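# Tweezer the rubber piece into the housing's round pocket

## Task

Using only the tweezers, seat the rubber piece in the circular recess on the floor of the bottom housing. Earlier completed steps must remain intact at the end, and the task fails if any hand or arm (anything but the tweezers) contacts a part of the switch.

## Robot and tools

Robot: two arms, left_arm and right_arm. right_arm has a five-finger right hand; left_arm has a left hand, its mirror. Measured base positions: left_arm (+0.027, +0.267, +0.053) m, right_arm (-0.023, -0.243, +0.036) m, both nearly unrotated. A post stands fixed behind the arms. Loose objects may get a brief nudge now and then.

Frame: everything uses the scene frame. Origin at table-top height, halfway between the nominal bases; +z up, +x out over the table, left_arm on the +y side (image left/right does not follow arm names). Reported positions are in metres, orientations as quat wxyz; both can be a few cm off, worse at long reach.

Hand point: a point fixed to the palm, 0.05 m in front of it and 0.15 m from the wrist face along the fingers. Its +z runs along straight fingers, +y out of the palm, +x across the palm away from the thumb on the right hand (toward the thumb on the left). Straight fingertips reach 0.06-0.07 m past the point along +z, 0.06 m behind it along -y. A wrist bracket on the little-finger side can strike things. Arms track loosely and often rest 1-3 cm (up to 5) short, mostly low; that alone is not contact.

A row is 28 numbers, each in [-1, 1], always covering both arms: left_arm dx, dy, dz, rx, ry, rz; left hand little, ring, middle, index, thumb_bend, thumb_turn, force_limit, speed; then the same 14 for right_arm. Pose numbers are offsets, not poses: measured along scene axes from that arm's Hand target at the start of the action (not from the previous row), with rotation taken about the hand point. 1.0 equals 0.6 m of translation or 180 degrees; rx, ry, rz form one rotation vector. Commanded orientation is clipped to 40 degrees from the measured one each step. All six pose numbers 0 means no new request for that arm. Repeating an offset in a new action moves further. If the hand rests short, send the missing distance as a new offset.

Hand numbers are absolute targets: fingers -1 straight to +1 curled; thumb_bend -1 straight to +1 bent; thumb_turn -1 beside the palm to +1 opposite the fingers. force_limit maps -1..+1 to about 0..10 N at the fingertip (0..15 N for the two thumb motors); speed maps -1 (almost still) to +0.48 (full), full beyond. A motor only starts when its target changes by 0.002 or more. To leave a hand unchanged, resend the eight numbers of its last executed row; before any row has run, send hand_measured plus hand_force_limit and hand_speed. Close at speed -0.94 or below for gentle grips. Opposed thumb and fingers hold objects 0.035-0.065 m thick; thumb tip to index pad can pinch light items like tweezers.

Tools:
execute_actions(actions, cameras): actions is a list of actions, each a table of 1-15 rows, one row per 1/30 s step; a short table holds its last row to step 15. cameras: list of names, ["all"], or []; default all only when actions is empty. An empty list just reports state and images.
move(target, speed, blend, blocking, cameras): target is one 28-number row or a list of up to 15 rows; every row's offsets count from the same starting Hand targets. Paths are straight, end together, cap at 10 s, and do not avoid obstacles. speed in m/s, 0.002 to 4.3, default 0.25 (turns at twice that in rad/s), one value or one per target. blend in m per corner, default 0 (stop at each). blocking=false returns after about 0.5 s while the move continues. Its result adds a move: line: done, off_target, moving, held or fault, plus limits=paced (pose clipped) or limits=held (steps withheld).
wait(seconds 0-3600, cameras): sends nothing new; a running move keeps going.
stop(cameras): brakes the running move.
zoom_image(camera, region): camera is cam_high, cam_left_wrist or cam_right_wrist; region [x0, y0, x1, y1] in pixels from the top-left, at most 504 by 504.
show_instructions(): shows the reference pages.
finished_scene(scene=1): ends the scene irreversibly.

Result lines: end_effector_position and end_effector_quat_wxyz per hand point; Hand target (the last commanded pose after clipping, base for the next offsets); joint positions, velocities (may read within noise) and torques (raw drive output, offset and noisy; values 3 and 4 wrap at ±28 N m); hand_measured, hand_stopped_by (moving, target, force, stalled, fault), hand_load_n (positive pushes a finger open; near 0 after a lost grip), hand_force_limit, hand_speed, in the same six-motor order. Action calls also list positions at some steps. MOTOR HOT appears at 85 °C; at 100 °C the arm goes limp for 30-60 s (OVER-TEMPERATURE FAULT). Joint ranges (rad): waist ±2.880, shoulder 0 to 3.142, elbow 0 to 3.019, wrist pitch -1.693 to 1.571, wrist yaw ±1.571, wrist roll ±2.094.

Cameras: cam_high 504x504, cam_left_wrist and cam_right_wrist 672x504 (fisheye).

Avoid: any hand or arm contact with switch parts; dropping or releasing moving parts; objects leaving the table; fast impacts or pressing far past contact; hitting fixed or heavy items; collisions or squeezes between the two arms or hands (can end the scene); excessive finger loads; long stretched holds that overheat motors. An arm blocked by something keeps pushing until commanded back past its hand point.

Each tool is called after "Emit:" in YAML: its name, and indented under it one key for each argument.

Reference images:

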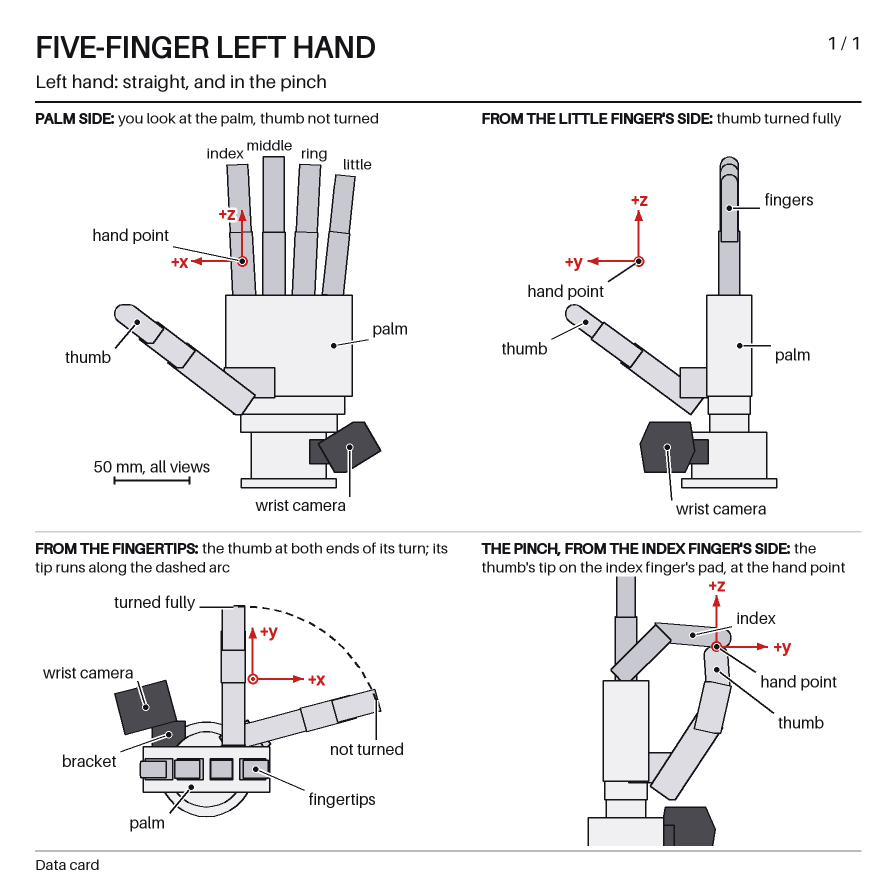

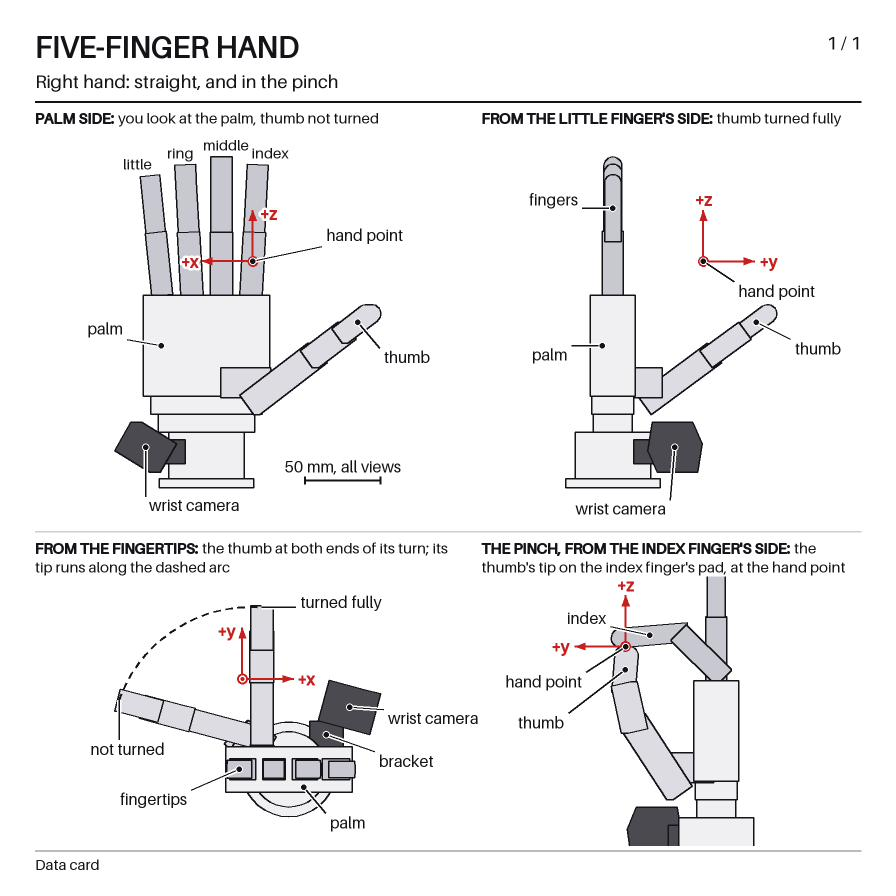

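## Session

Emit:
execute_actions:
  actions: []

Emit:
show_instructions:

Scene clock: 0.00 s.
left_arm: end_effector_position=(+0.6159, -0.0026, +0.1482) hand_measured=(-1.000, -1.000, -1.000, -1.000, -1.000, -1.000) hand_load_n=(+0.0, +0.0, +0.0, +0.0, +0.0, +0.0) hand_stopped_by=(target, target, target, target, target, target) hand_force_limit=0.00 hand_speed=-0.80 end_effector_quat_wxyz=(+0.233, -0.101, +0.903, -0.347) | right_arm: end_effector_position=(+0.2500, -0.0484, +0.1314) hand_measured=(-1.000, -1.000, -1.000, -1.000, -1.000, -1.000) hand_load_n=(+0.0, +0.0, +0.0, +0.0, +0.0, +0.0) hand_stopped_by=(target, target, target, target, target, target) hand_force_limit=0.00 hand_speed=-0.80 end_effector_quat_wxyz=(-0.134, +0.963, -0.183, -0.143)
Joint positions: left_arm=[-0.356 1.755 1.307 -0.331 0.387 0.836] | right_arm=[0.443 1.515 1.077 -1.205 -0.388 -0.756]
Joint velocities: within noise
Joint torques (N m): no reading
Heat: left arm: hottest waist 39 °C; right arm: hottest waist 35 °C.
Hand target: left_arm +0.6223, -0.0049, +0.1508; +0.236, -0.100, +0.901, -0.349 | right_arm +0.2589, -0.0440, +0.1400; -0.143, +0.964, -0.180, -0.131

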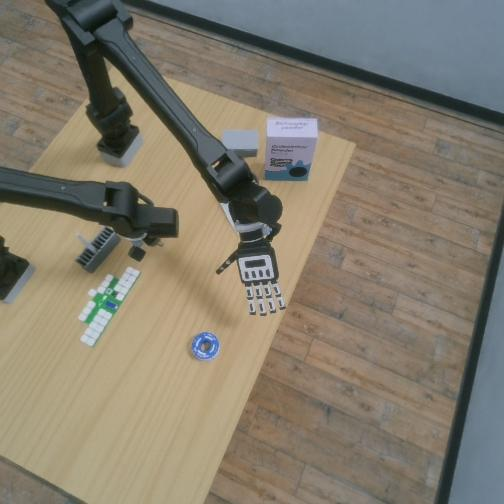

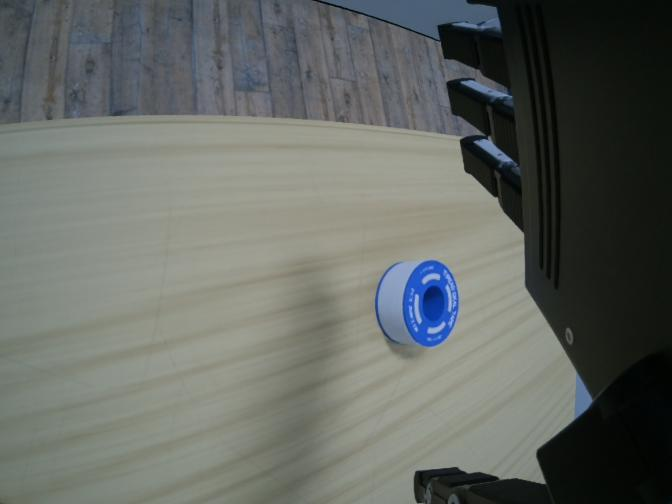

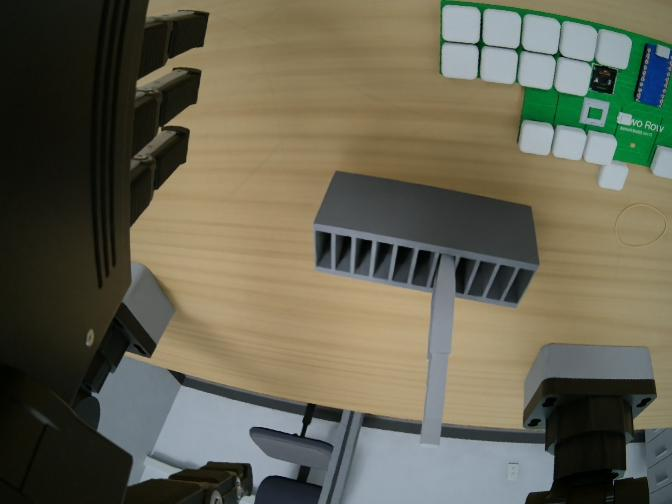

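Reference images for this scene: FIVE-FINGER LEFT HAND page 1, FIVE-FINGER HAND page 1.

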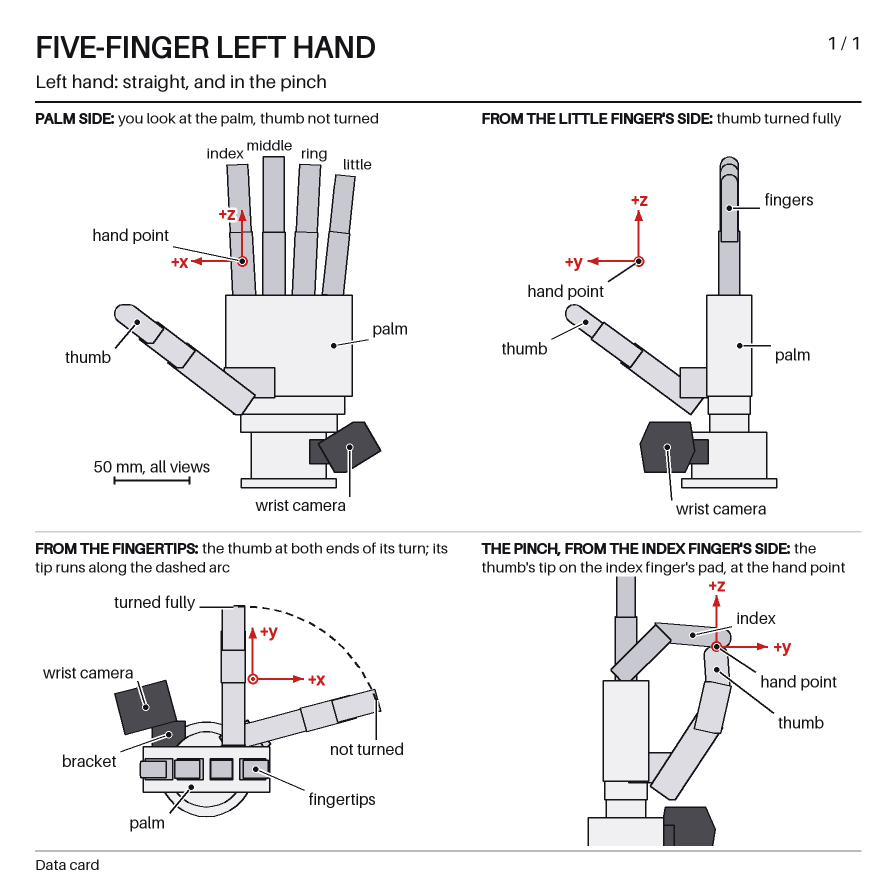

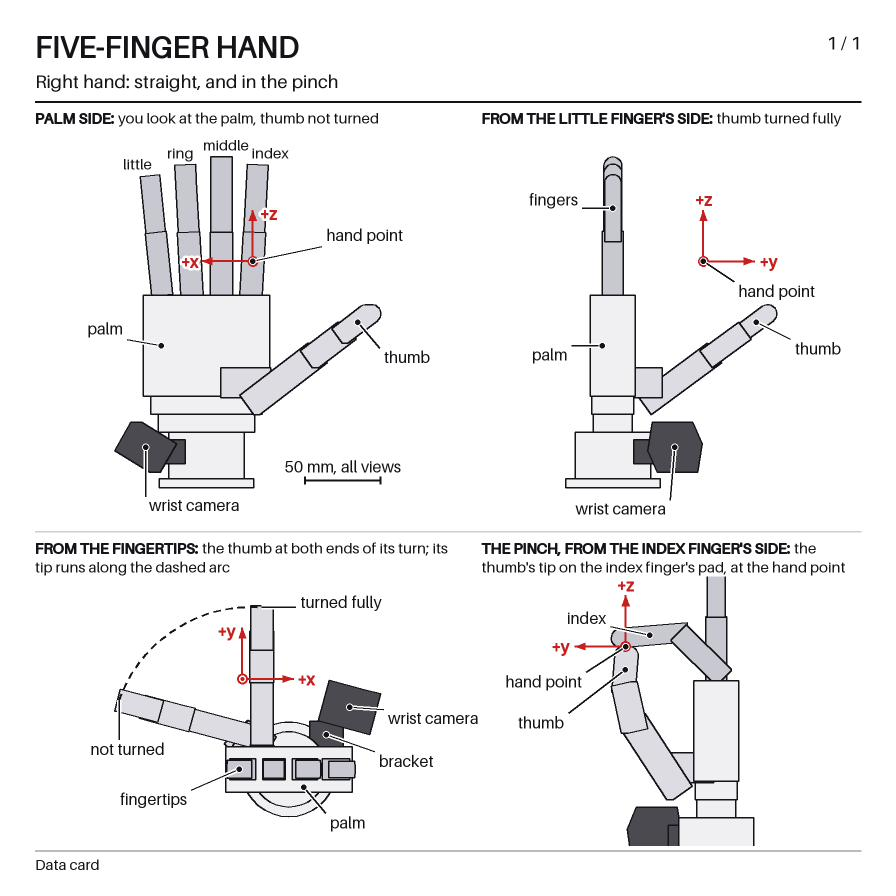

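Emit:
zoom_image:
  camera: "cam_right_wrist"
  region: [430, 0, 672, 240]

Emit:
zoom_image:
  camera: "cam_right_wrist"
  region: [300, 150, 560, 450]

Emit:
zoom_image:
  camera: "cam_high"
  region: [60, 220, 180, 360]

Emit:
zoom_image:
  camera: "cam_high"
  region: [0, 100, 360, 460]

Scaled by 2.083 from the camera's image (finer frame: 960x720).

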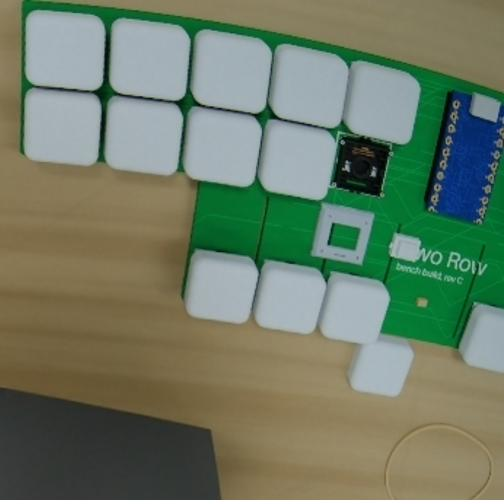

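Scaled by 1.680 from the camera's image (finer frame: 960x720).

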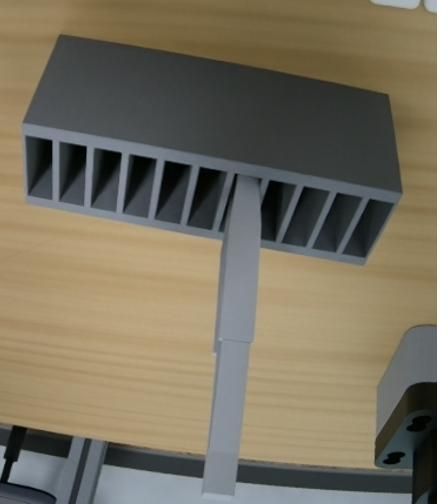

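Scaled by 3.600.

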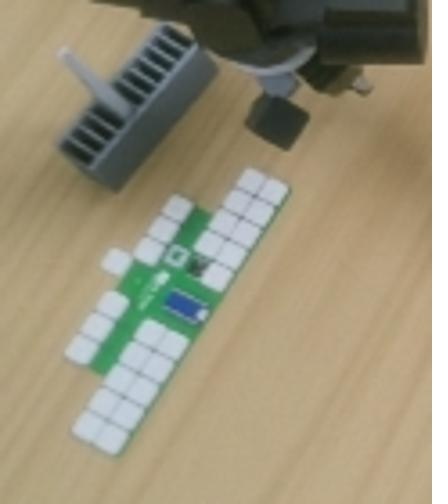

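Scaled by 1.400.

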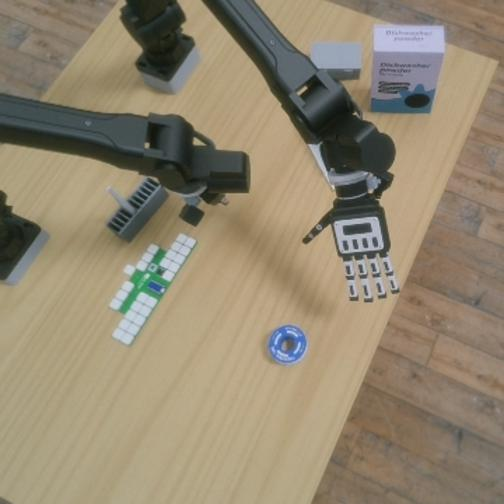

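Emit:
move:
  target: [0,0,0,0,0,0,-1,-1,-1,-1,-1,-1,0,-0.8, 0,-0.133,0.06,0,0,0,-1,-1,-1,-1,-1,-1,0,-0.8]
  cameras: ["all"]

Scene clock: 6.93 s.
left_arm: end_effector_position=(+0.6159, -0.0026, +0.1482) hand_measured=(-1.000, -1.000, -1.000, -1.000, -1.000, -1.000) hand_load_n=(-0.5, +0.0, +0.0, +0.0, +0.0, +0.0) hand_stopped_by=(target, target, target, target, target, target) hand_force_limit=0.00 hand_speed=-0.80 end_effector_quat_wxyz=(+0.233, -0.101, +0.903, -0.347) | right_arm: end_effector_position=(+0.2501, -0.1216, +0.1659) hand_measured=(-1.000, -1.000, -1.000, -1.000, -1.000, -1.000) hand_load_n=(+0.0, +0.0, +0.0, +0.0, +0.0, +0.0) hand_stopped_by=(target, target, target, target, target, target) hand_force_limit=0.00 hand_speed=-0.80 end_effector_quat_wxyz=(-0.135, +0.963, -0.182, -0.143)
Joint positions: left_arm=[-0.356 1.755 1.307 -0.331 0.387 0.836] | right_arm=[0.269 1.426 1.077 -1.363 -0.371 -0.945]
Joint torques (N m): left_arm=[-0.56 -15.91 12.38 1.92 0.28 0] | right_arm=[-0.91 -11.75 10.69 -0.42 -0.35 -0.08]
Heat: left arm: hottest waist 39 °C; right arm: hottest waist 35 °C.
Hand target: left_arm +0.6223, -0.0049, +0.1508; +0.236, -0.100, +0.901, -0.349 | right_arm +0.2589, -0.1238, +0.1759; -0.143, +0.964, -0.181, -0.130
Off the commanded pose: left_arm 0.007 m, 1 deg | right_arm 0.014 m, 2 deg.
move: off_target (right_arm)

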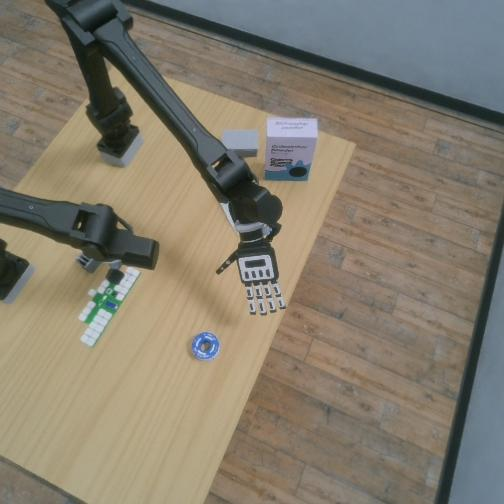

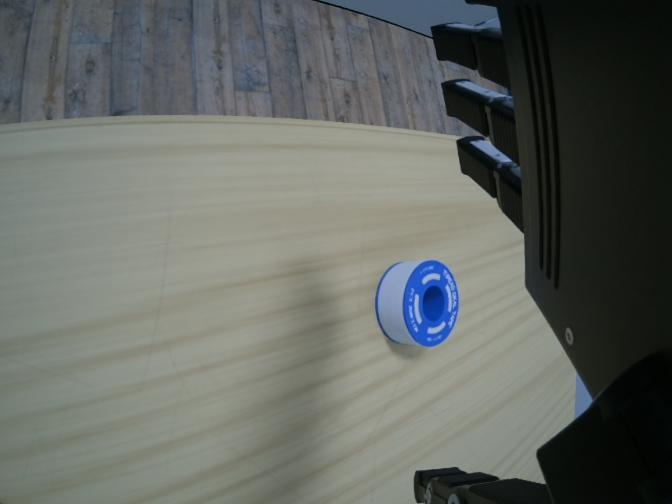

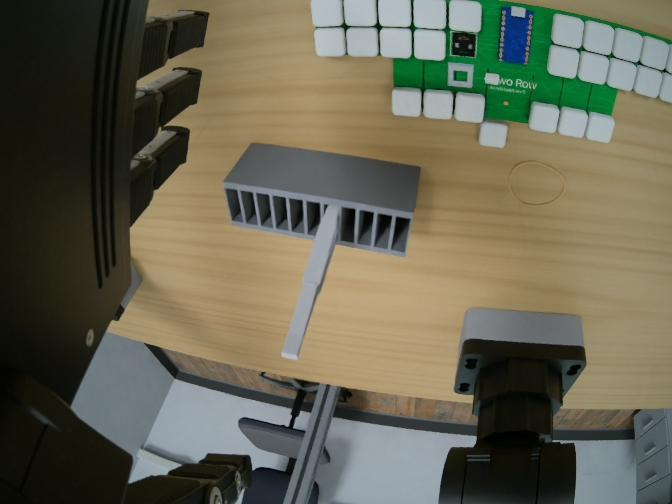

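Emit:
zoom_image:
  camera: "cam_right_wrist"
  region: [240, 180, 440, 370]

Emit:
zoom_image:
  camera: "cam_right_wrist"
  region: [390, 0, 590, 160]

Scaled by 2.520 from the camera's image (finer frame: 960x720).

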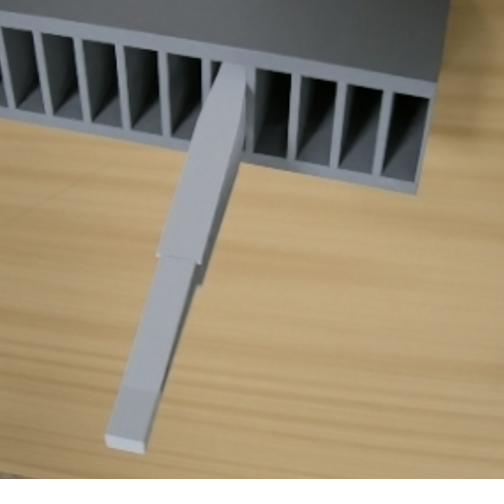

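Scaled by 2.520 from the camera's image (finer frame: 960x720).

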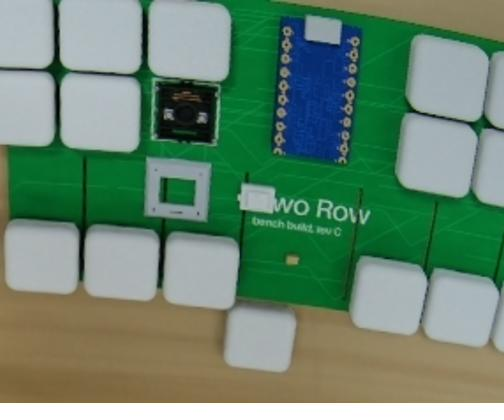

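Emit:
move:
  target:
    - [-0.3,0.08,0.2,-0.058,-0.197,-0.1836,-1,-1,-1,-1,-1,-1,0,-0.8, 0.152,-0.11,-0.043,0,0,0,-1,-1,-1,-1,-1,-1,0,-0.8]
    - [-0.704,0.175,0.2,-0.1158,-0.394,-0.3672,-1,-1,-1,-1,-1,-1,0,-0.8, 0.152,-0.11,-0.043,0,0,0,-1,-1,-1,-1,-1,-1,0,-0.8]
  blend: 0.05
  cameras: ["all"]

Scene clock: 30.20 s.
left_arm: end_effector_position=(+0.2037, +0.0901, +0.2633) hand_measured=(-1.000, -1.000, -1.000, -1.000, -1.000, -1.000) hand_load_n=(+0.0, +0.0, +0.0, +0.0, +0.0, +0.0) hand_stopped_by=(target, target, target, target, target, target) hand_force_limit=0.00 hand_speed=-0.80 end_effector_quat_wxyz=(+0.515, +0.458, +0.539, -0.484) | right_arm: end_effector_position=(+0.3314, -0.1850, +0.1410) hand_measured=(-1.000, -1.000, -1.000, -1.000, -1.000, -1.000) hand_load_n=(+0.0, +0.0, +0.0, +0.0, +0.0, +0.0) hand_stopped_by=(target, target, target, target, target, target) hand_force_limit=0.00 hand_speed=-0.80 end_effector_quat_wxyz=(-0.138, +0.963, -0.181, -0.145)
Joint positions: left_arm=[0.101 0.018 0.145 -0.255 1.566 1.648] | right_arm=[0.081 1.637 1.245 -1.393 -0.345 -1.146]
Joint torques (N m): left_arm=[0.73 3.43 12.53 1.13 0.29 0.15] | right_arm=[-1.08 -13.1 12.86 -0.55 -0.18 -0.09]
Heat: left arm: hottest waist 38 °C; right arm: hottest elbow 36 °C.
Hand target: left_arm +0.1999, +0.1000, +0.2707; +0.451, +0.545, +0.450, -0.545 | right_arm +0.3503, -0.1898, +0.1502; -0.143, +0.964, -0.180, -0.130
Off the commanded pose: left_arm 0.013 m, 17 deg | right_arm 0.021 m, 2 deg.
joint sent to its limit (left arm) — joint 2 (shoulder), lower limit; joint 5 (wrist yaw), upper limit. The joint targets are off in position and orientation.
move: off_target (left_arm, right_arm)

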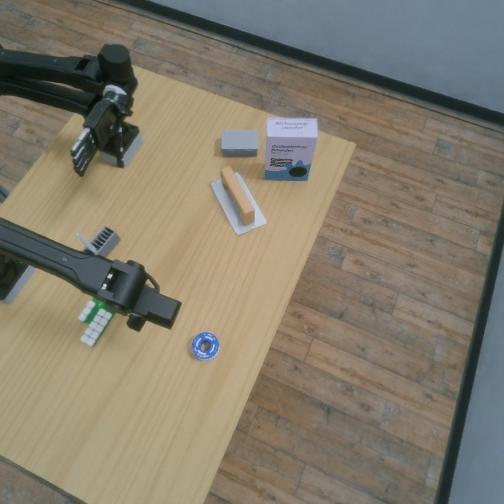

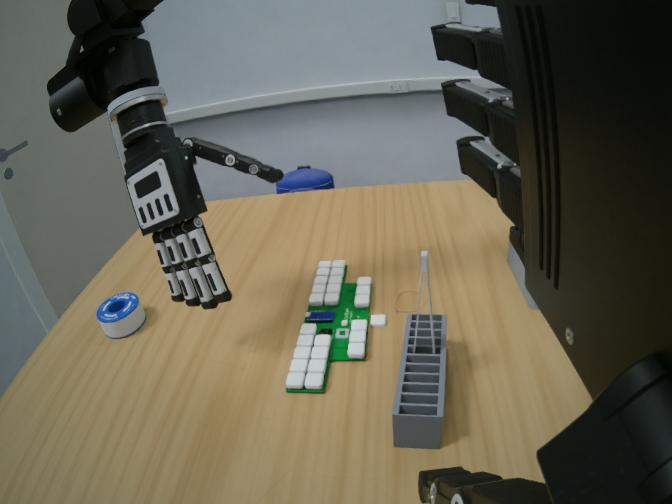

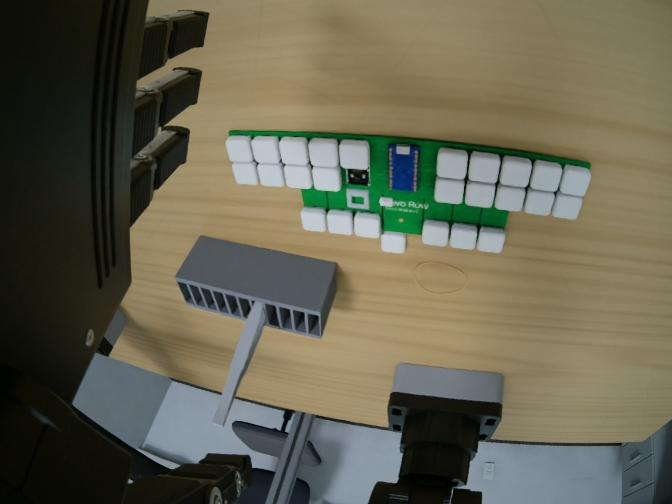

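Emit:
zoom_image:
  camera: "cam_left_wrist"
  region: [370, 230, 480, 370]

Emit:
zoom_image:
  camera: "cam_right_wrist"
  region: [320, 120, 450, 250]

Emit:
zoom_image:
  camera: "cam_right_wrist"
  region: [180, 230, 340, 440]

Scaled by 3.600 from the camera's image (finer frame: 960x720).

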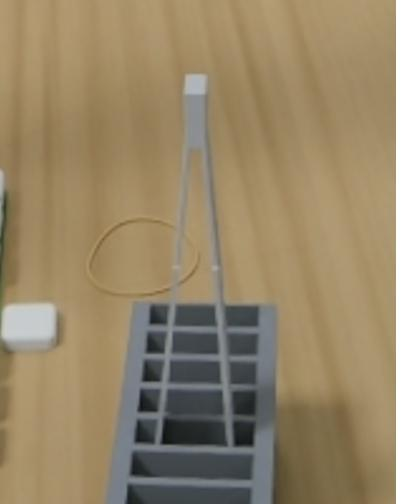

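Scaled by 3.877 from the camera's image (finer frame: 960x720).

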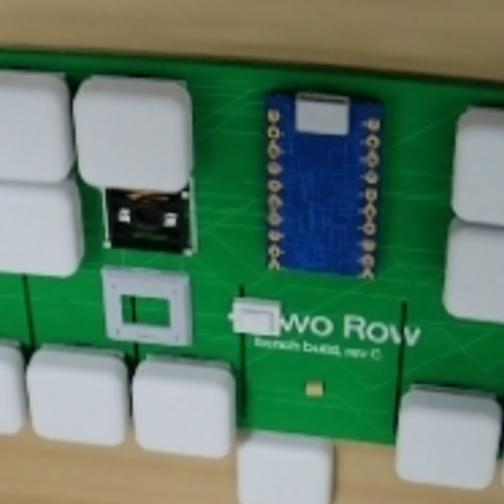

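Scaled by 2.400 from the camera's image (finer frame: 960x720).

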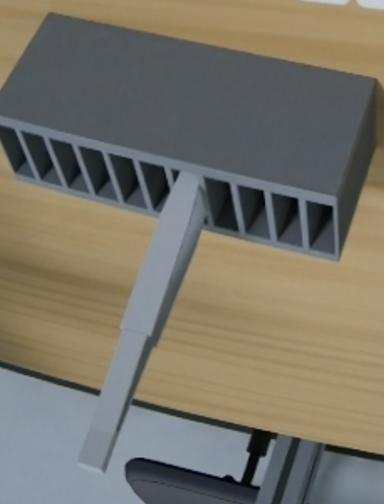

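Emit:
move:
  target:
    - [0.167,-0.167,-0.051,0,0,0.1156,-1,-1,-1,-1,-1,1,0,-0.2, 0.033,-0.233,0.083,0,0,0,-1,-1,-1,-1,-1,-1,0,-0.8]
    - [0,-0.267,-0.068,0,0,0.282,-1,-1,-1,-1,-1,1,0,-0.2, 0.033,-0.233,0.083,0,0,0,-1,-1,-1,-1,-1,-1,0,-0.8]
    - [-0.075,-0.267,-0.068,0,0,0.449,-1,-1,-1,-1,-1,1,0,-0.2, 0.033,-0.233,0.083,0,0,0,-1,-1,-1,-1,-1,-1,0,-0.8]
  blend: 0.03
  cameras: ["all"]

Scene clock: 41.33 s.
left_arm: end_effector_position=(+0.1620, -0.0473, +0.2243) hand_measured=(-1.000, -1.000, -1.000, -1.000, -1.000, +1.000) hand_load_n=(+0.0, +0.0, +0.0, +0.5, +0.0, +0.0) hand_stopped_by=(target, target, target, target, target, target) hand_force_limit=0.00 hand_speed=-0.20 end_effector_quat_wxyz=(+0.696, +0.129, +0.698, -0.109) | right_arm: end_effector_position=(+0.3552, -0.3220, +0.1899) hand_measured=(-1.000, -1.000, -1.000, -1.000, -1.000, -1.000) hand_load_n=(+0.0, +0.0, +0.0, +0.0, +0.0, +0.0) hand_stopped_by=(target, target, target, target, target, target) hand_force_limit=0.00 hand_speed=-0.80 end_effector_quat_wxyz=(-0.142, +0.962, -0.183, -0.146)
Joint positions: left_arm=[-1.796 1.378 0.436 0.88 -1.451 1.537] | right_arm=[-0.214 1.694 1.448 -1.631 -0.277 -1.442]
Joint torques (N m): left_arm=[-1.9 -5.66 10.22 2.13 -0.2 0.09] | right_arm=[-0.56 -14.51 13.18 -0.73 -0.16 -0.09]
Heat: left arm: hottest waist 38 °C; right arm: hottest elbow 37 °C.
Hand target: left_arm +0.1549, -0.0602, +0.2300; +0.697, +0.123, +0.696, -0.122 | right_arm +0.3700, -0.3295, +0.2000; -0.143, +0.964, -0.180, -0.130
Off the commanded pose: left_arm 0.016 m, 2 deg | right_arm 0.020 m, 2 deg.
move: off_target (left_arm, right_arm)

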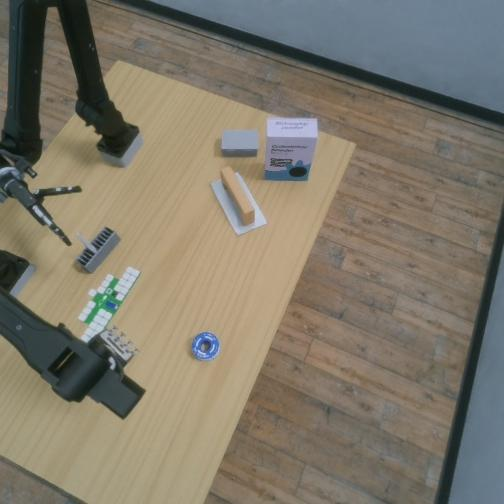

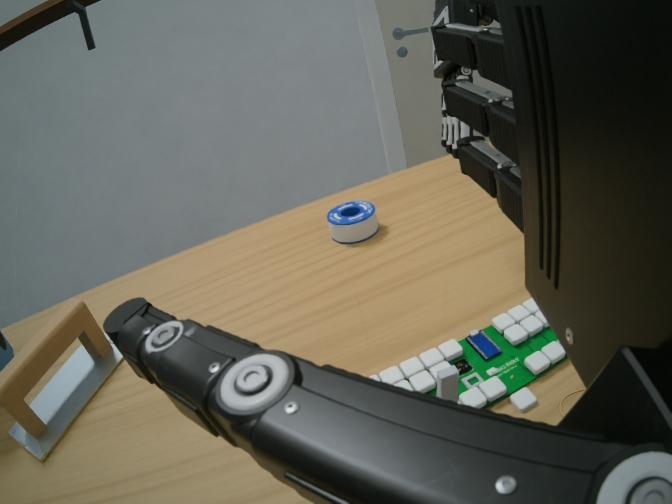

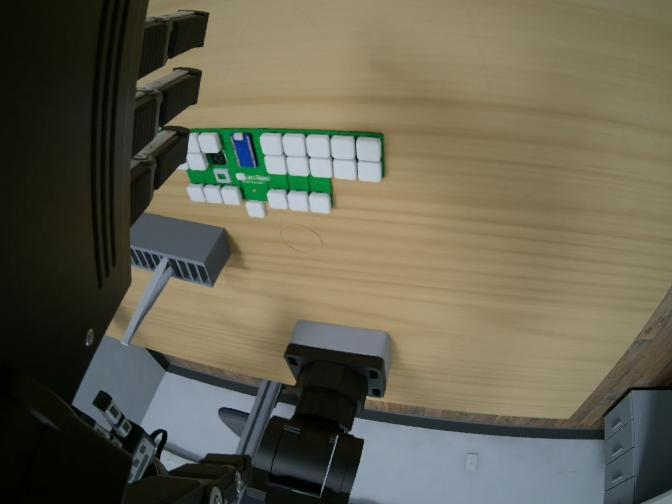

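Emit:
zoom_image:
  camera: "cam_left_wrist"
  region: [350, 290, 560, 430]

Scaled by 2.400 from the camera's image (finer frame: 960x720).

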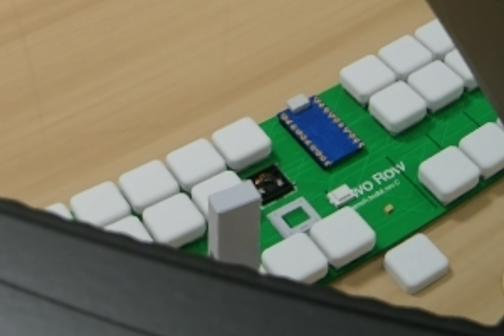

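Emit:
move:
  target:
    - [0.020,-0.055,0,0,0,0,-1,-1,-1,-1,-1,1,0,-0.2, 0,0,0,0,0,0,-1,-1,-1,-1,-1,-1,0,-0.8]
    - [0.020,-0.055,-0.07,0,0,0,-1,-1,-1,-1,-1,1,0,-0.2, 0,0,0,0,0,0,-1,-1,-1,-1,-1,-1,0,-0.8]
  speed: 0.1
  cameras: ["cam_left_wrist","cam_right_wrist"]

Scene clock: 50.40 s.
left_arm: end_effector_position=(+0.1622, -0.0914, +0.1895) hand_measured=(-1.000, -1.000, -1.000, -1.000, -1.000, +1.000) hand_load_n=(+0.0, +0.0, +0.0, +0.0, +0.0, +0.0) hand_stopped_by=(target, target, target, target, target, target) hand_force_limit=0.00 hand_speed=-0.20 end_effector_quat_wxyz=(+0.694, +0.124, +0.697, -0.129) | right_arm: end_effector_position=(+0.3552, -0.3220, +0.1899) hand_measured=(-1.000, -1.000, -1.000, -1.000, -1.000, -1.000) hand_load_n=(+0.0, +0.0, +0.0, +0.0, +0.0, +0.0) hand_stopped_by=(target, target, target, target, target, target) hand_force_limit=0.00 hand_speed=-0.80 end_effector_quat_wxyz=(-0.142, +0.962, -0.183, -0.146)
Joint positions: left_arm=[-1.77 1.597 0.513 1.064 -1.404 1.543] | right_arm=[-0.214 1.694 1.448 -1.631 -0.277 -1.442]
Joint torques (N m): left_arm=[0.62 -7.77 6.95 2.15 0.13 0.18] | right_arm=[-0.5 -14.51 13.16 -0.72 -0.17 -0.1]
Heat: left arm: hottest waist 38 °C; right arm: hottest elbow 38 °C.
Hand target: left_arm +0.1669, -0.0933, +0.1880; +0.697, +0.123, +0.696, -0.122 | right_arm +0.3700, -0.3295, +0.2000; -0.143, +0.964, -0.180, -0.130
Off the commanded pose: left_arm 0.005 m, 1 deg | right_arm 0.019 m, 2 deg.
move: done

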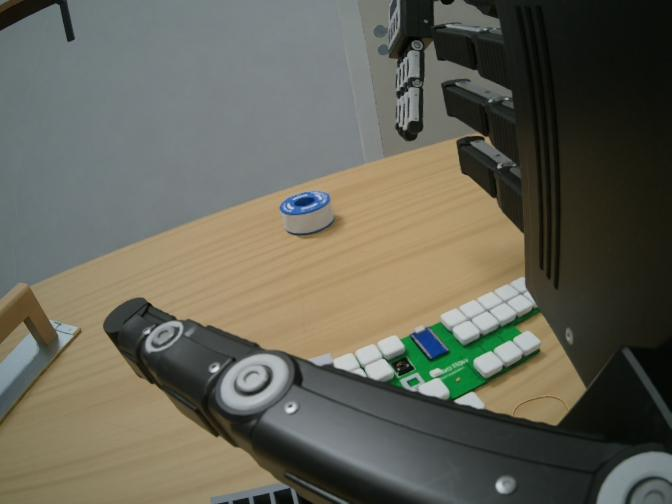

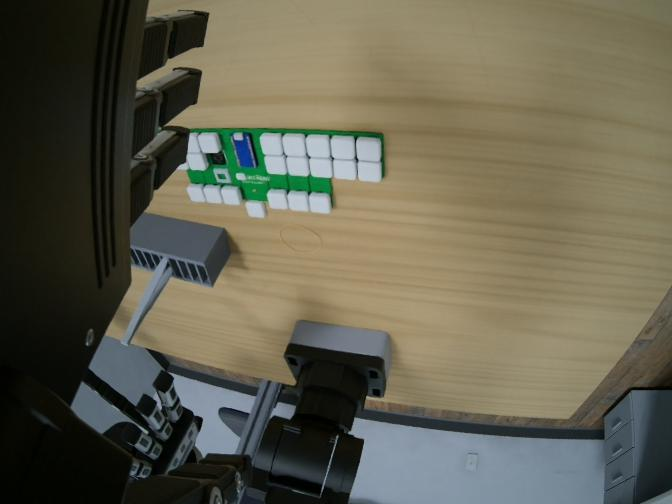

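Emit:
move:
  target:
    - [0.009,0.025,0,0,0,0,-1,-1,-1,-1,-1,1,0,-0.2, 0,0,0,0,0,0,-1,-1,-1,-1,-1,-1,0,-0.8]
    - [0.009,0.025,-0.05,0,0,0,-1,-1,-1,-1,-1,1,0,-0.2, 0,0,0,0,0,0,-1,-1,-1,-1,-1,-1,0,-0.8]
  speed: 0.1
  cameras: ["cam_left_wrist","cam_high"]

Scene clock: 53.40 s.
left_arm: end_effector_position=(+0.1664, -0.0821, +0.1622) hand_measured=(-1.000, -1.000, -1.000, -1.000, -1.000, +1.000) hand_load_n=(+0.0, +0.0, +0.0, +0.0, +0.0, +0.0) hand_stopped_by=(target, target, target, target, target, target) hand_force_limit=0.00 hand_speed=-0.20 end_effector_quat_wxyz=(+0.694, +0.119, +0.697, -0.134) | right_arm: end_effector_position=(+0.3552, -0.3220, +0.1899) hand_measured=(-1.000, -1.000, -1.000, -1.000, -1.000, -1.000) hand_load_n=(+0.0, +0.0, +0.0, +0.0, +0.0, -0.5) hand_stopped_by=(target, target, target, target, target, target) hand_force_limit=0.00 hand_speed=-0.80 end_effector_quat_wxyz=(-0.142, +0.962, -0.183, -0.146)
Joint positions: left_arm=[-1.763 1.687 0.476 1.209 -1.397 1.548] | right_arm=[-0.214 1.694 1.448 -1.631 -0.277 -1.442]
Joint torques (N m): left_arm=[0.79 -8 4.57 2.15 0.17 0.17] | right_arm=[-0.5 -14.39 13.18 -0.73 -0.16 -0.09]
Heat: left arm: hottest waist 38 °C; right arm: hottest elbow 39 °C.
Hand target: left_arm +0.1723, -0.0783, +0.1580; +0.697, +0.123, +0.696, -0.122 | right_arm +0.3700, -0.3295, +0.2000; -0.143, +0.964, -0.180, -0.130
Off the commanded pose: left_arm 0.008 m, 1 deg | right_arm 0.019 m, 2 deg.
move: done
Images, in order (width x height): cam_high 504x504, cam_left_wrist 672x504.

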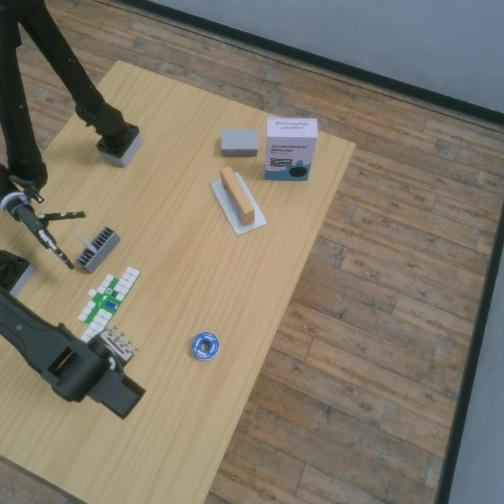

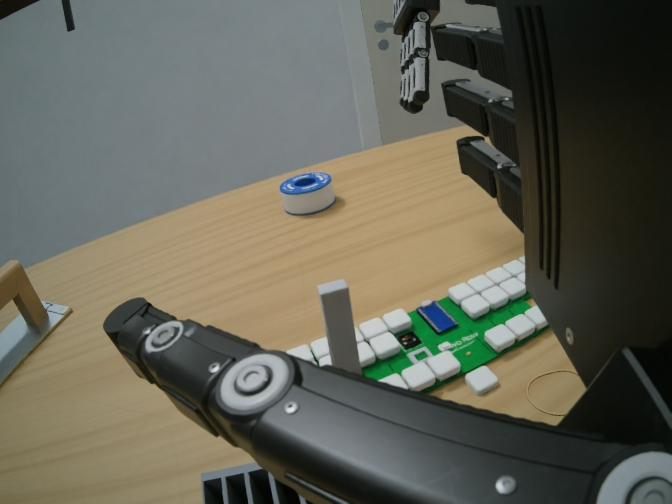

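Emit:
move:
  target:
    - [-0.014,0.011,0,0,0,0,-1,-1,-1,-1,-1,1,0,-0.2, 0,0,0,0,0,0,-1,-1,-1,-1,-1,-1,0,-0.8]
    - [-0.014,0.011,-0.08,0,0,0,-1,-1,-1,-1,-1,1,0,-0.2, 0,0,0,0,0,0,-1,-1,-1,-1,-1,-1,0,-0.8]
  speed: 0.1
  cameras: ["cam_left_wrist"]

Scene clock: 57.23 s.
left_arm: end_effector_position=(+0.1679, -0.0712, +0.1131) hand_measured=(-1.000, -1.000, -1.000, -1.000, -1.000, +1.000) hand_load_n=(+0.0, +0.0, +0.0, +0.0, +0.0, +0.5) hand_stopped_by=(target, target, target, target, target, target) hand_force_limit=0.00 hand_speed=-0.20 end_effector_quat_wxyz=(+0.695, +0.115, +0.699, -0.125) | right_arm: end_effector_position=(+0.3552, -0.3220, +0.1899) hand_measured=(-1.000, -1.000, -1.000, -1.000, -1.000, -1.000) hand_load_n=(+0.0, +0.0, +0.5, +0.5, +0.0, +0.0) hand_stopped_by=(target, target, target, target, target, target) hand_force_limit=0.00 hand_speed=-0.80 end_effector_quat_wxyz=(-0.142, +0.962, -0.183, -0.146)
Joint positions: left_arm=[-1.763 1.878 0.465 1.395 -1.417 1.537] | right_arm=[-0.214 1.694 1.448 -1.631 -0.277 -1.442]
Joint torques (N m): left_arm=[-1.85 -8.94 3.22 2.17 -0.15 0.17] | right_arm=[-0.56 -14.39 13.19 -0.75 -0.16 -0.1]
Heat: left arm: hottest waist 38 °C; right arm: hottest elbow 39 °C.
Hand target: left_arm +0.1639, -0.0717, +0.1100; +0.697, +0.123, +0.696, -0.122 | right_arm +0.3700, -0.3295, +0.2000; -0.143, +0.964, -0.180, -0.130
Off the commanded pose: left_arm 0.005 m, 1 deg | right_arm 0.019 m, 2 deg.
move: done

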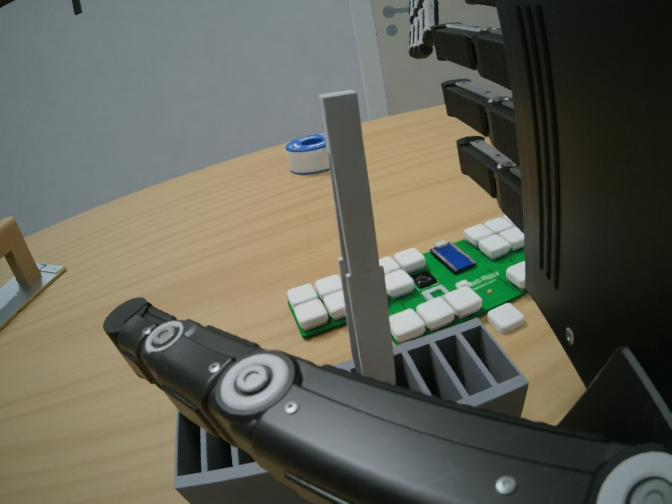

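Emit:
move:
  target:
    - [-0.016,-0.012,0,0,0,0,-1,-1,-1,-1,-1,1,0,-0.2, 0,0,0,0,0,0,-1,-1,-1,-1,-1,-1,0,-0.8]
    - [-0.016,-0.012,-0.06,0,0,0,-1,-1,-1,-1,-1,1,0,-0.2, 0,0,0,0,0,0,-1,-1,-1,-1,-1,-1,0,-0.8]
  speed: 0.08
  cameras: ["cam_left_wrist"]

Scene clock: 61.23 s.
left_arm: end_effector_position=(+0.1596, -0.0743, +0.0770) hand_measured=(-1.000, -1.000, -1.000, -1.000, -1.000, +1.000) hand_load_n=(+0.0, +0.0, +0.0, +0.0, +0.0, +0.5) hand_stopped_by=(target, target, target, target, target, target) hand_force_limit=0.00 hand_speed=-0.20 end_effector_quat_wxyz=(+0.695, +0.118, +0.699, -0.121) | right_arm: end_effector_position=(+0.3552, -0.3220, +0.1899) hand_measured=(-1.000, -1.000, -1.000, -1.000, -1.000, -1.000) hand_load_n=(+0.0, +0.0, +0.0, +0.0, +0.0, +0.0) hand_stopped_by=(target, target, target, target, target, target) hand_force_limit=0.00 hand_speed=-0.80 end_effector_quat_wxyz=(-0.142, +0.962, -0.183, -0.146)
Joint positions: left_arm=[-1.785 2.03 0.501 1.498 -1.44 1.535] | right_arm=[-0.214 1.694 1.448 -1.631 -0.277 -1.442]
Joint torques (N m): left_arm=[-1.85 -9.76 3.06 2.22 -0.17 0.15] | right_arm=[-0.5 -14.45 13.18 -0.72 -0.16 -0.1]
Heat: left arm: hottest waist 38 °C; right arm: hottest elbow 39 °C.
Hand target: left_arm +0.1543, -0.0788, +0.0740; +0.697, +0.123, +0.696, -0.122 | right_arm +0.3700, -0.3295, +0.2000; -0.143, +0.964, -0.180, -0.130
Off the commanded pose: left_arm 0.008 m, 1 deg | right_arm 0.019 m, 2 deg.
move: done

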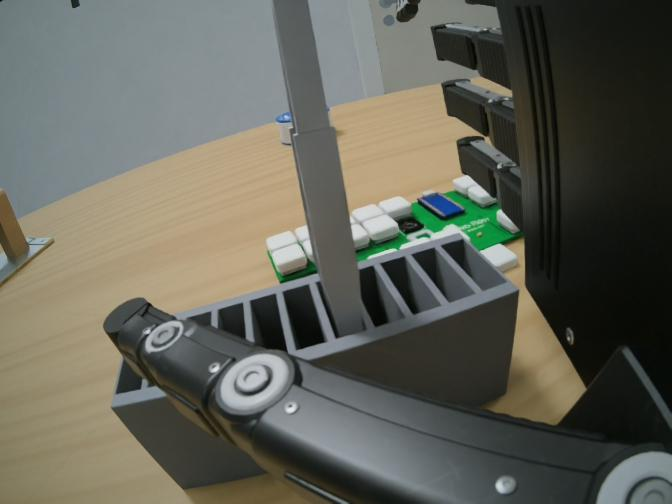

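Emit:
move:
  target: [0,0,0,0,0,0,-1,-1,-0.1,-0.1,-0.3,1,-0.8,-0.7, 0,0,0,0,0,0,-1,-1,-1,-1,-1,-1,0,-0.8]
  speed: 0.08
  cameras: ["cam_left_wrist"]

Scene clock: 68.80 s.
left_arm: end_effector_position=(+0.1597, -0.0741, +0.0771) hand_measured=(-1.000, -1.000, -0.100, -0.100, -0.300, +1.000) hand_load_n=(+0.0, +0.0, +0.0, +0.0, +0.0, +0.0) hand_stopped_by=(target, target, target, target, target, target) hand_force_limit=-0.80 hand_speed=-0.70 end_effector_quat_wxyz=(+0.696, +0.118, +0.698, -0.121) | right_arm: end_effector_position=(+0.3552, -0.3220, +0.1899) hand_measured=(-1.000, -1.000, -1.000, -1.000, -1.000, -1.000) hand_load_n=(+0.0, +0.0, +0.0, +0.0, +0.0, +0.0) hand_stopped_by=(target, target, target, target, target, target) hand_force_limit=0.00 hand_speed=-0.80 end_effector_quat_wxyz=(-0.142, +0.962, -0.183, -0.146)
Joint positions: left_arm=[-1.785 2.033 0.501 1.508 -1.44 1.542] | right_arm=[-0.214 1.694 1.448 -1.631 -0.277 -1.442]
Joint torques (N m): left_arm=[-1.9 -9.58 3.06 2.11 -0.16 0.18] | right_arm=[-0.5 -14.45 13.18 -0.72 -0.17 -0.1]
Heat: left arm: hottest waist 38 °C; right arm: hottest elbow 40 °C.
Hand target: left_arm +0.1543, -0.0788, +0.0740; +0.697, +0.123, +0.696, -0.122 | right_arm +0.3700, -0.3295, +0.2000; -0.143, +0.964, -0.180, -0.130
Off the commanded pose: left_arm 0.008 m, 1 deg | right_arm 0.019 m, 2 deg.
move: done

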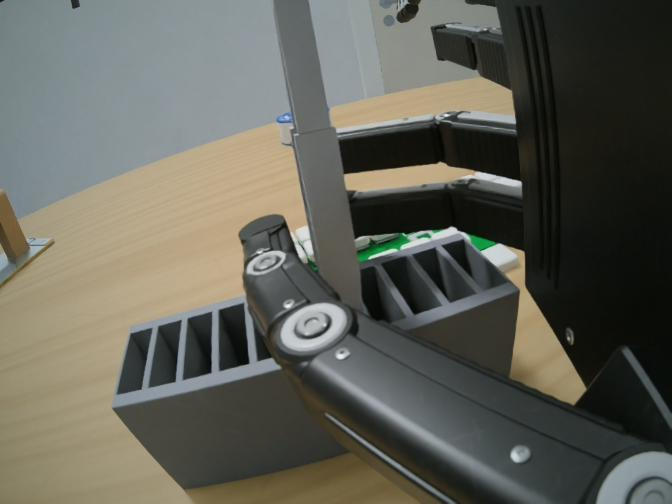

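Emit:
move:
  target: [0,0,0,0,0,0,-1,-1,-0.02,-0.02,-0.1,1,-0.8,-0.8, 0,0,0,0,0,0,-1,-1,-1,-1,-1,-1,0,-0.8]
  speed: 0.08
  cameras: ["cam_left_wrist"]

Scene clock: 73.93 s.
left_arm: end_effector_position=(+0.1597, -0.0735, +0.0768) hand_measured=(-1.000, -1.000, -0.020, -0.020, -0.100, +1.000) hand_load_n=(+0.0, +0.0, +0.0, +0.0, +0.5, +0.5) hand_stopped_by=(target, target, target, target, target, target) hand_force_limit=-0.80 hand_speed=-0.80 end_effector_quat_wxyz=(+0.696, +0.118, +0.698, -0.119) | right_arm: end_effector_position=(+0.3552, -0.3220, +0.1899) hand_measured=(-1.000, -1.000, -1.000, -1.000, -1.000, -1.000) hand_load_n=(-0.5, +0.0, +0.0, +0.0, +0.0, +0.0) hand_stopped_by=(target, target, target, target, target, target) hand_force_limit=0.00 hand_speed=-0.80 end_effector_quat_wxyz=(-0.142, +0.962, -0.183, -0.146)
Joint positions: left_arm=[-1.785 2.034 0.501 1.508 -1.443 1.544] | right_arm=[-0.214 1.694 1.448 -1.631 -0.277 -1.442]
Joint torques (N m): left_arm=[-1.96 -9.76 3.04 2.17 -0.07 0.16] | right_arm=[-0.56 -14.45 13.18 -0.73 -0.16 -0.09]
Heat: left arm: hottest waist 38 °C; right arm: hottest elbow 40 °C.
Hand target: left_arm +0.1543, -0.0789, +0.0740; +0.697, +0.123, +0.696, -0.122 | right_arm +0.3700, -0.3295, +0.2000; -0.143, +0.964, -0.180, -0.130
Off the commanded pose: left_arm 0.008 m, 1 deg | right_arm 0.019 m, 2 deg.
move: done

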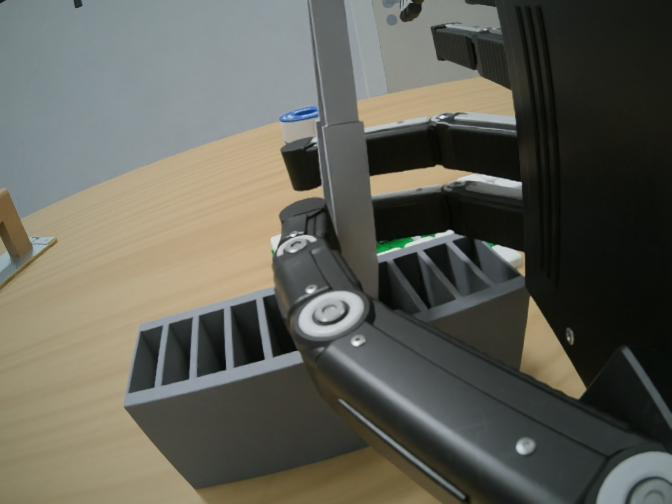

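Emit:
move:
  target: [0,0,0,0,0,0,-1,-1,-0.15,-0.15,-0.4,1,-0.8,-0.6, 0,0,0,0,0,0,-1,-1,-1,-1,-1,-1,0,-0.8]
  speed: 0.08
  cameras: ["cam_left_wrist"]

Scene clock: 75.67 s.
left_arm: end_effector_position=(+0.1597, -0.0736, +0.0769) hand_measured=(-1.000, -1.000, -0.150, -0.150, -0.400, +1.000) hand_load_n=(+0.0, +0.0, +0.0, +0.0, +0.0, +0.0) hand_stopped_by=(target, target, target, target, target, target) hand_force_limit=-0.80 hand_speed=-0.60 end_effector_quat_wxyz=(+0.696, +0.118, +0.698, -0.119) | right_arm: end_effector_position=(+0.3552, -0.3220, +0.1899) hand_measured=(-1.000, -1.000, -1.000, -1.000, -1.000, -1.000) hand_load_n=(+0.0, +0.0, +0.0, +0.0, +0.0, +0.0) hand_stopped_by=(target, target, target, target, target, target) hand_force_limit=0.00 hand_speed=-0.80 end_effector_quat_wxyz=(-0.142, +0.962, -0.183, -0.146)
Joint positions: left_arm=[-1.785 2.034 0.501 1.508 -1.443 1.544] | right_arm=[-0.214 1.694 1.448 -1.631 -0.277 -1.442]
Joint torques (N m): left_arm=[-1.85 -9.99 3.02 2.21 -0.07 0.18] | right_arm=[-0.56 -14.51 13.19 -0.73 -0.17 -0.1]
Heat: left arm: hottest waist 38 °C; right arm: hottest elbow 40 °C.
Hand target: left_arm +0.1543, -0.0789, +0.0740; +0.697, +0.123, +0.696, -0.122 | right_arm +0.3700, -0.3295, +0.2000; -0.143, +0.964, -0.180, -0.130
Off the commanded pose: left_arm 0.008 m, 1 deg | right_arm 0.019 m, 2 deg.
move: done

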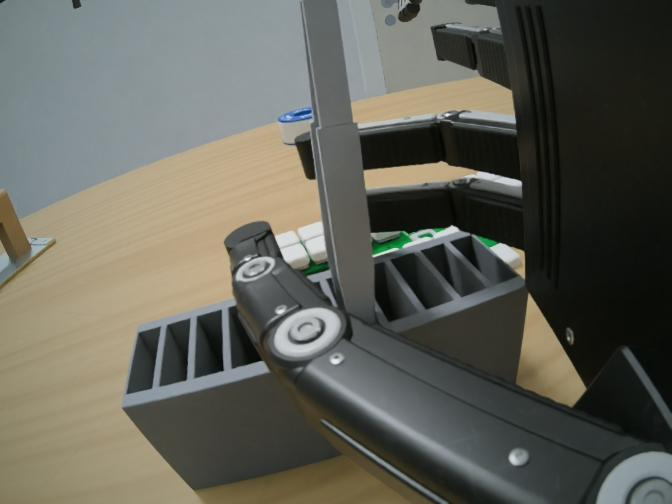

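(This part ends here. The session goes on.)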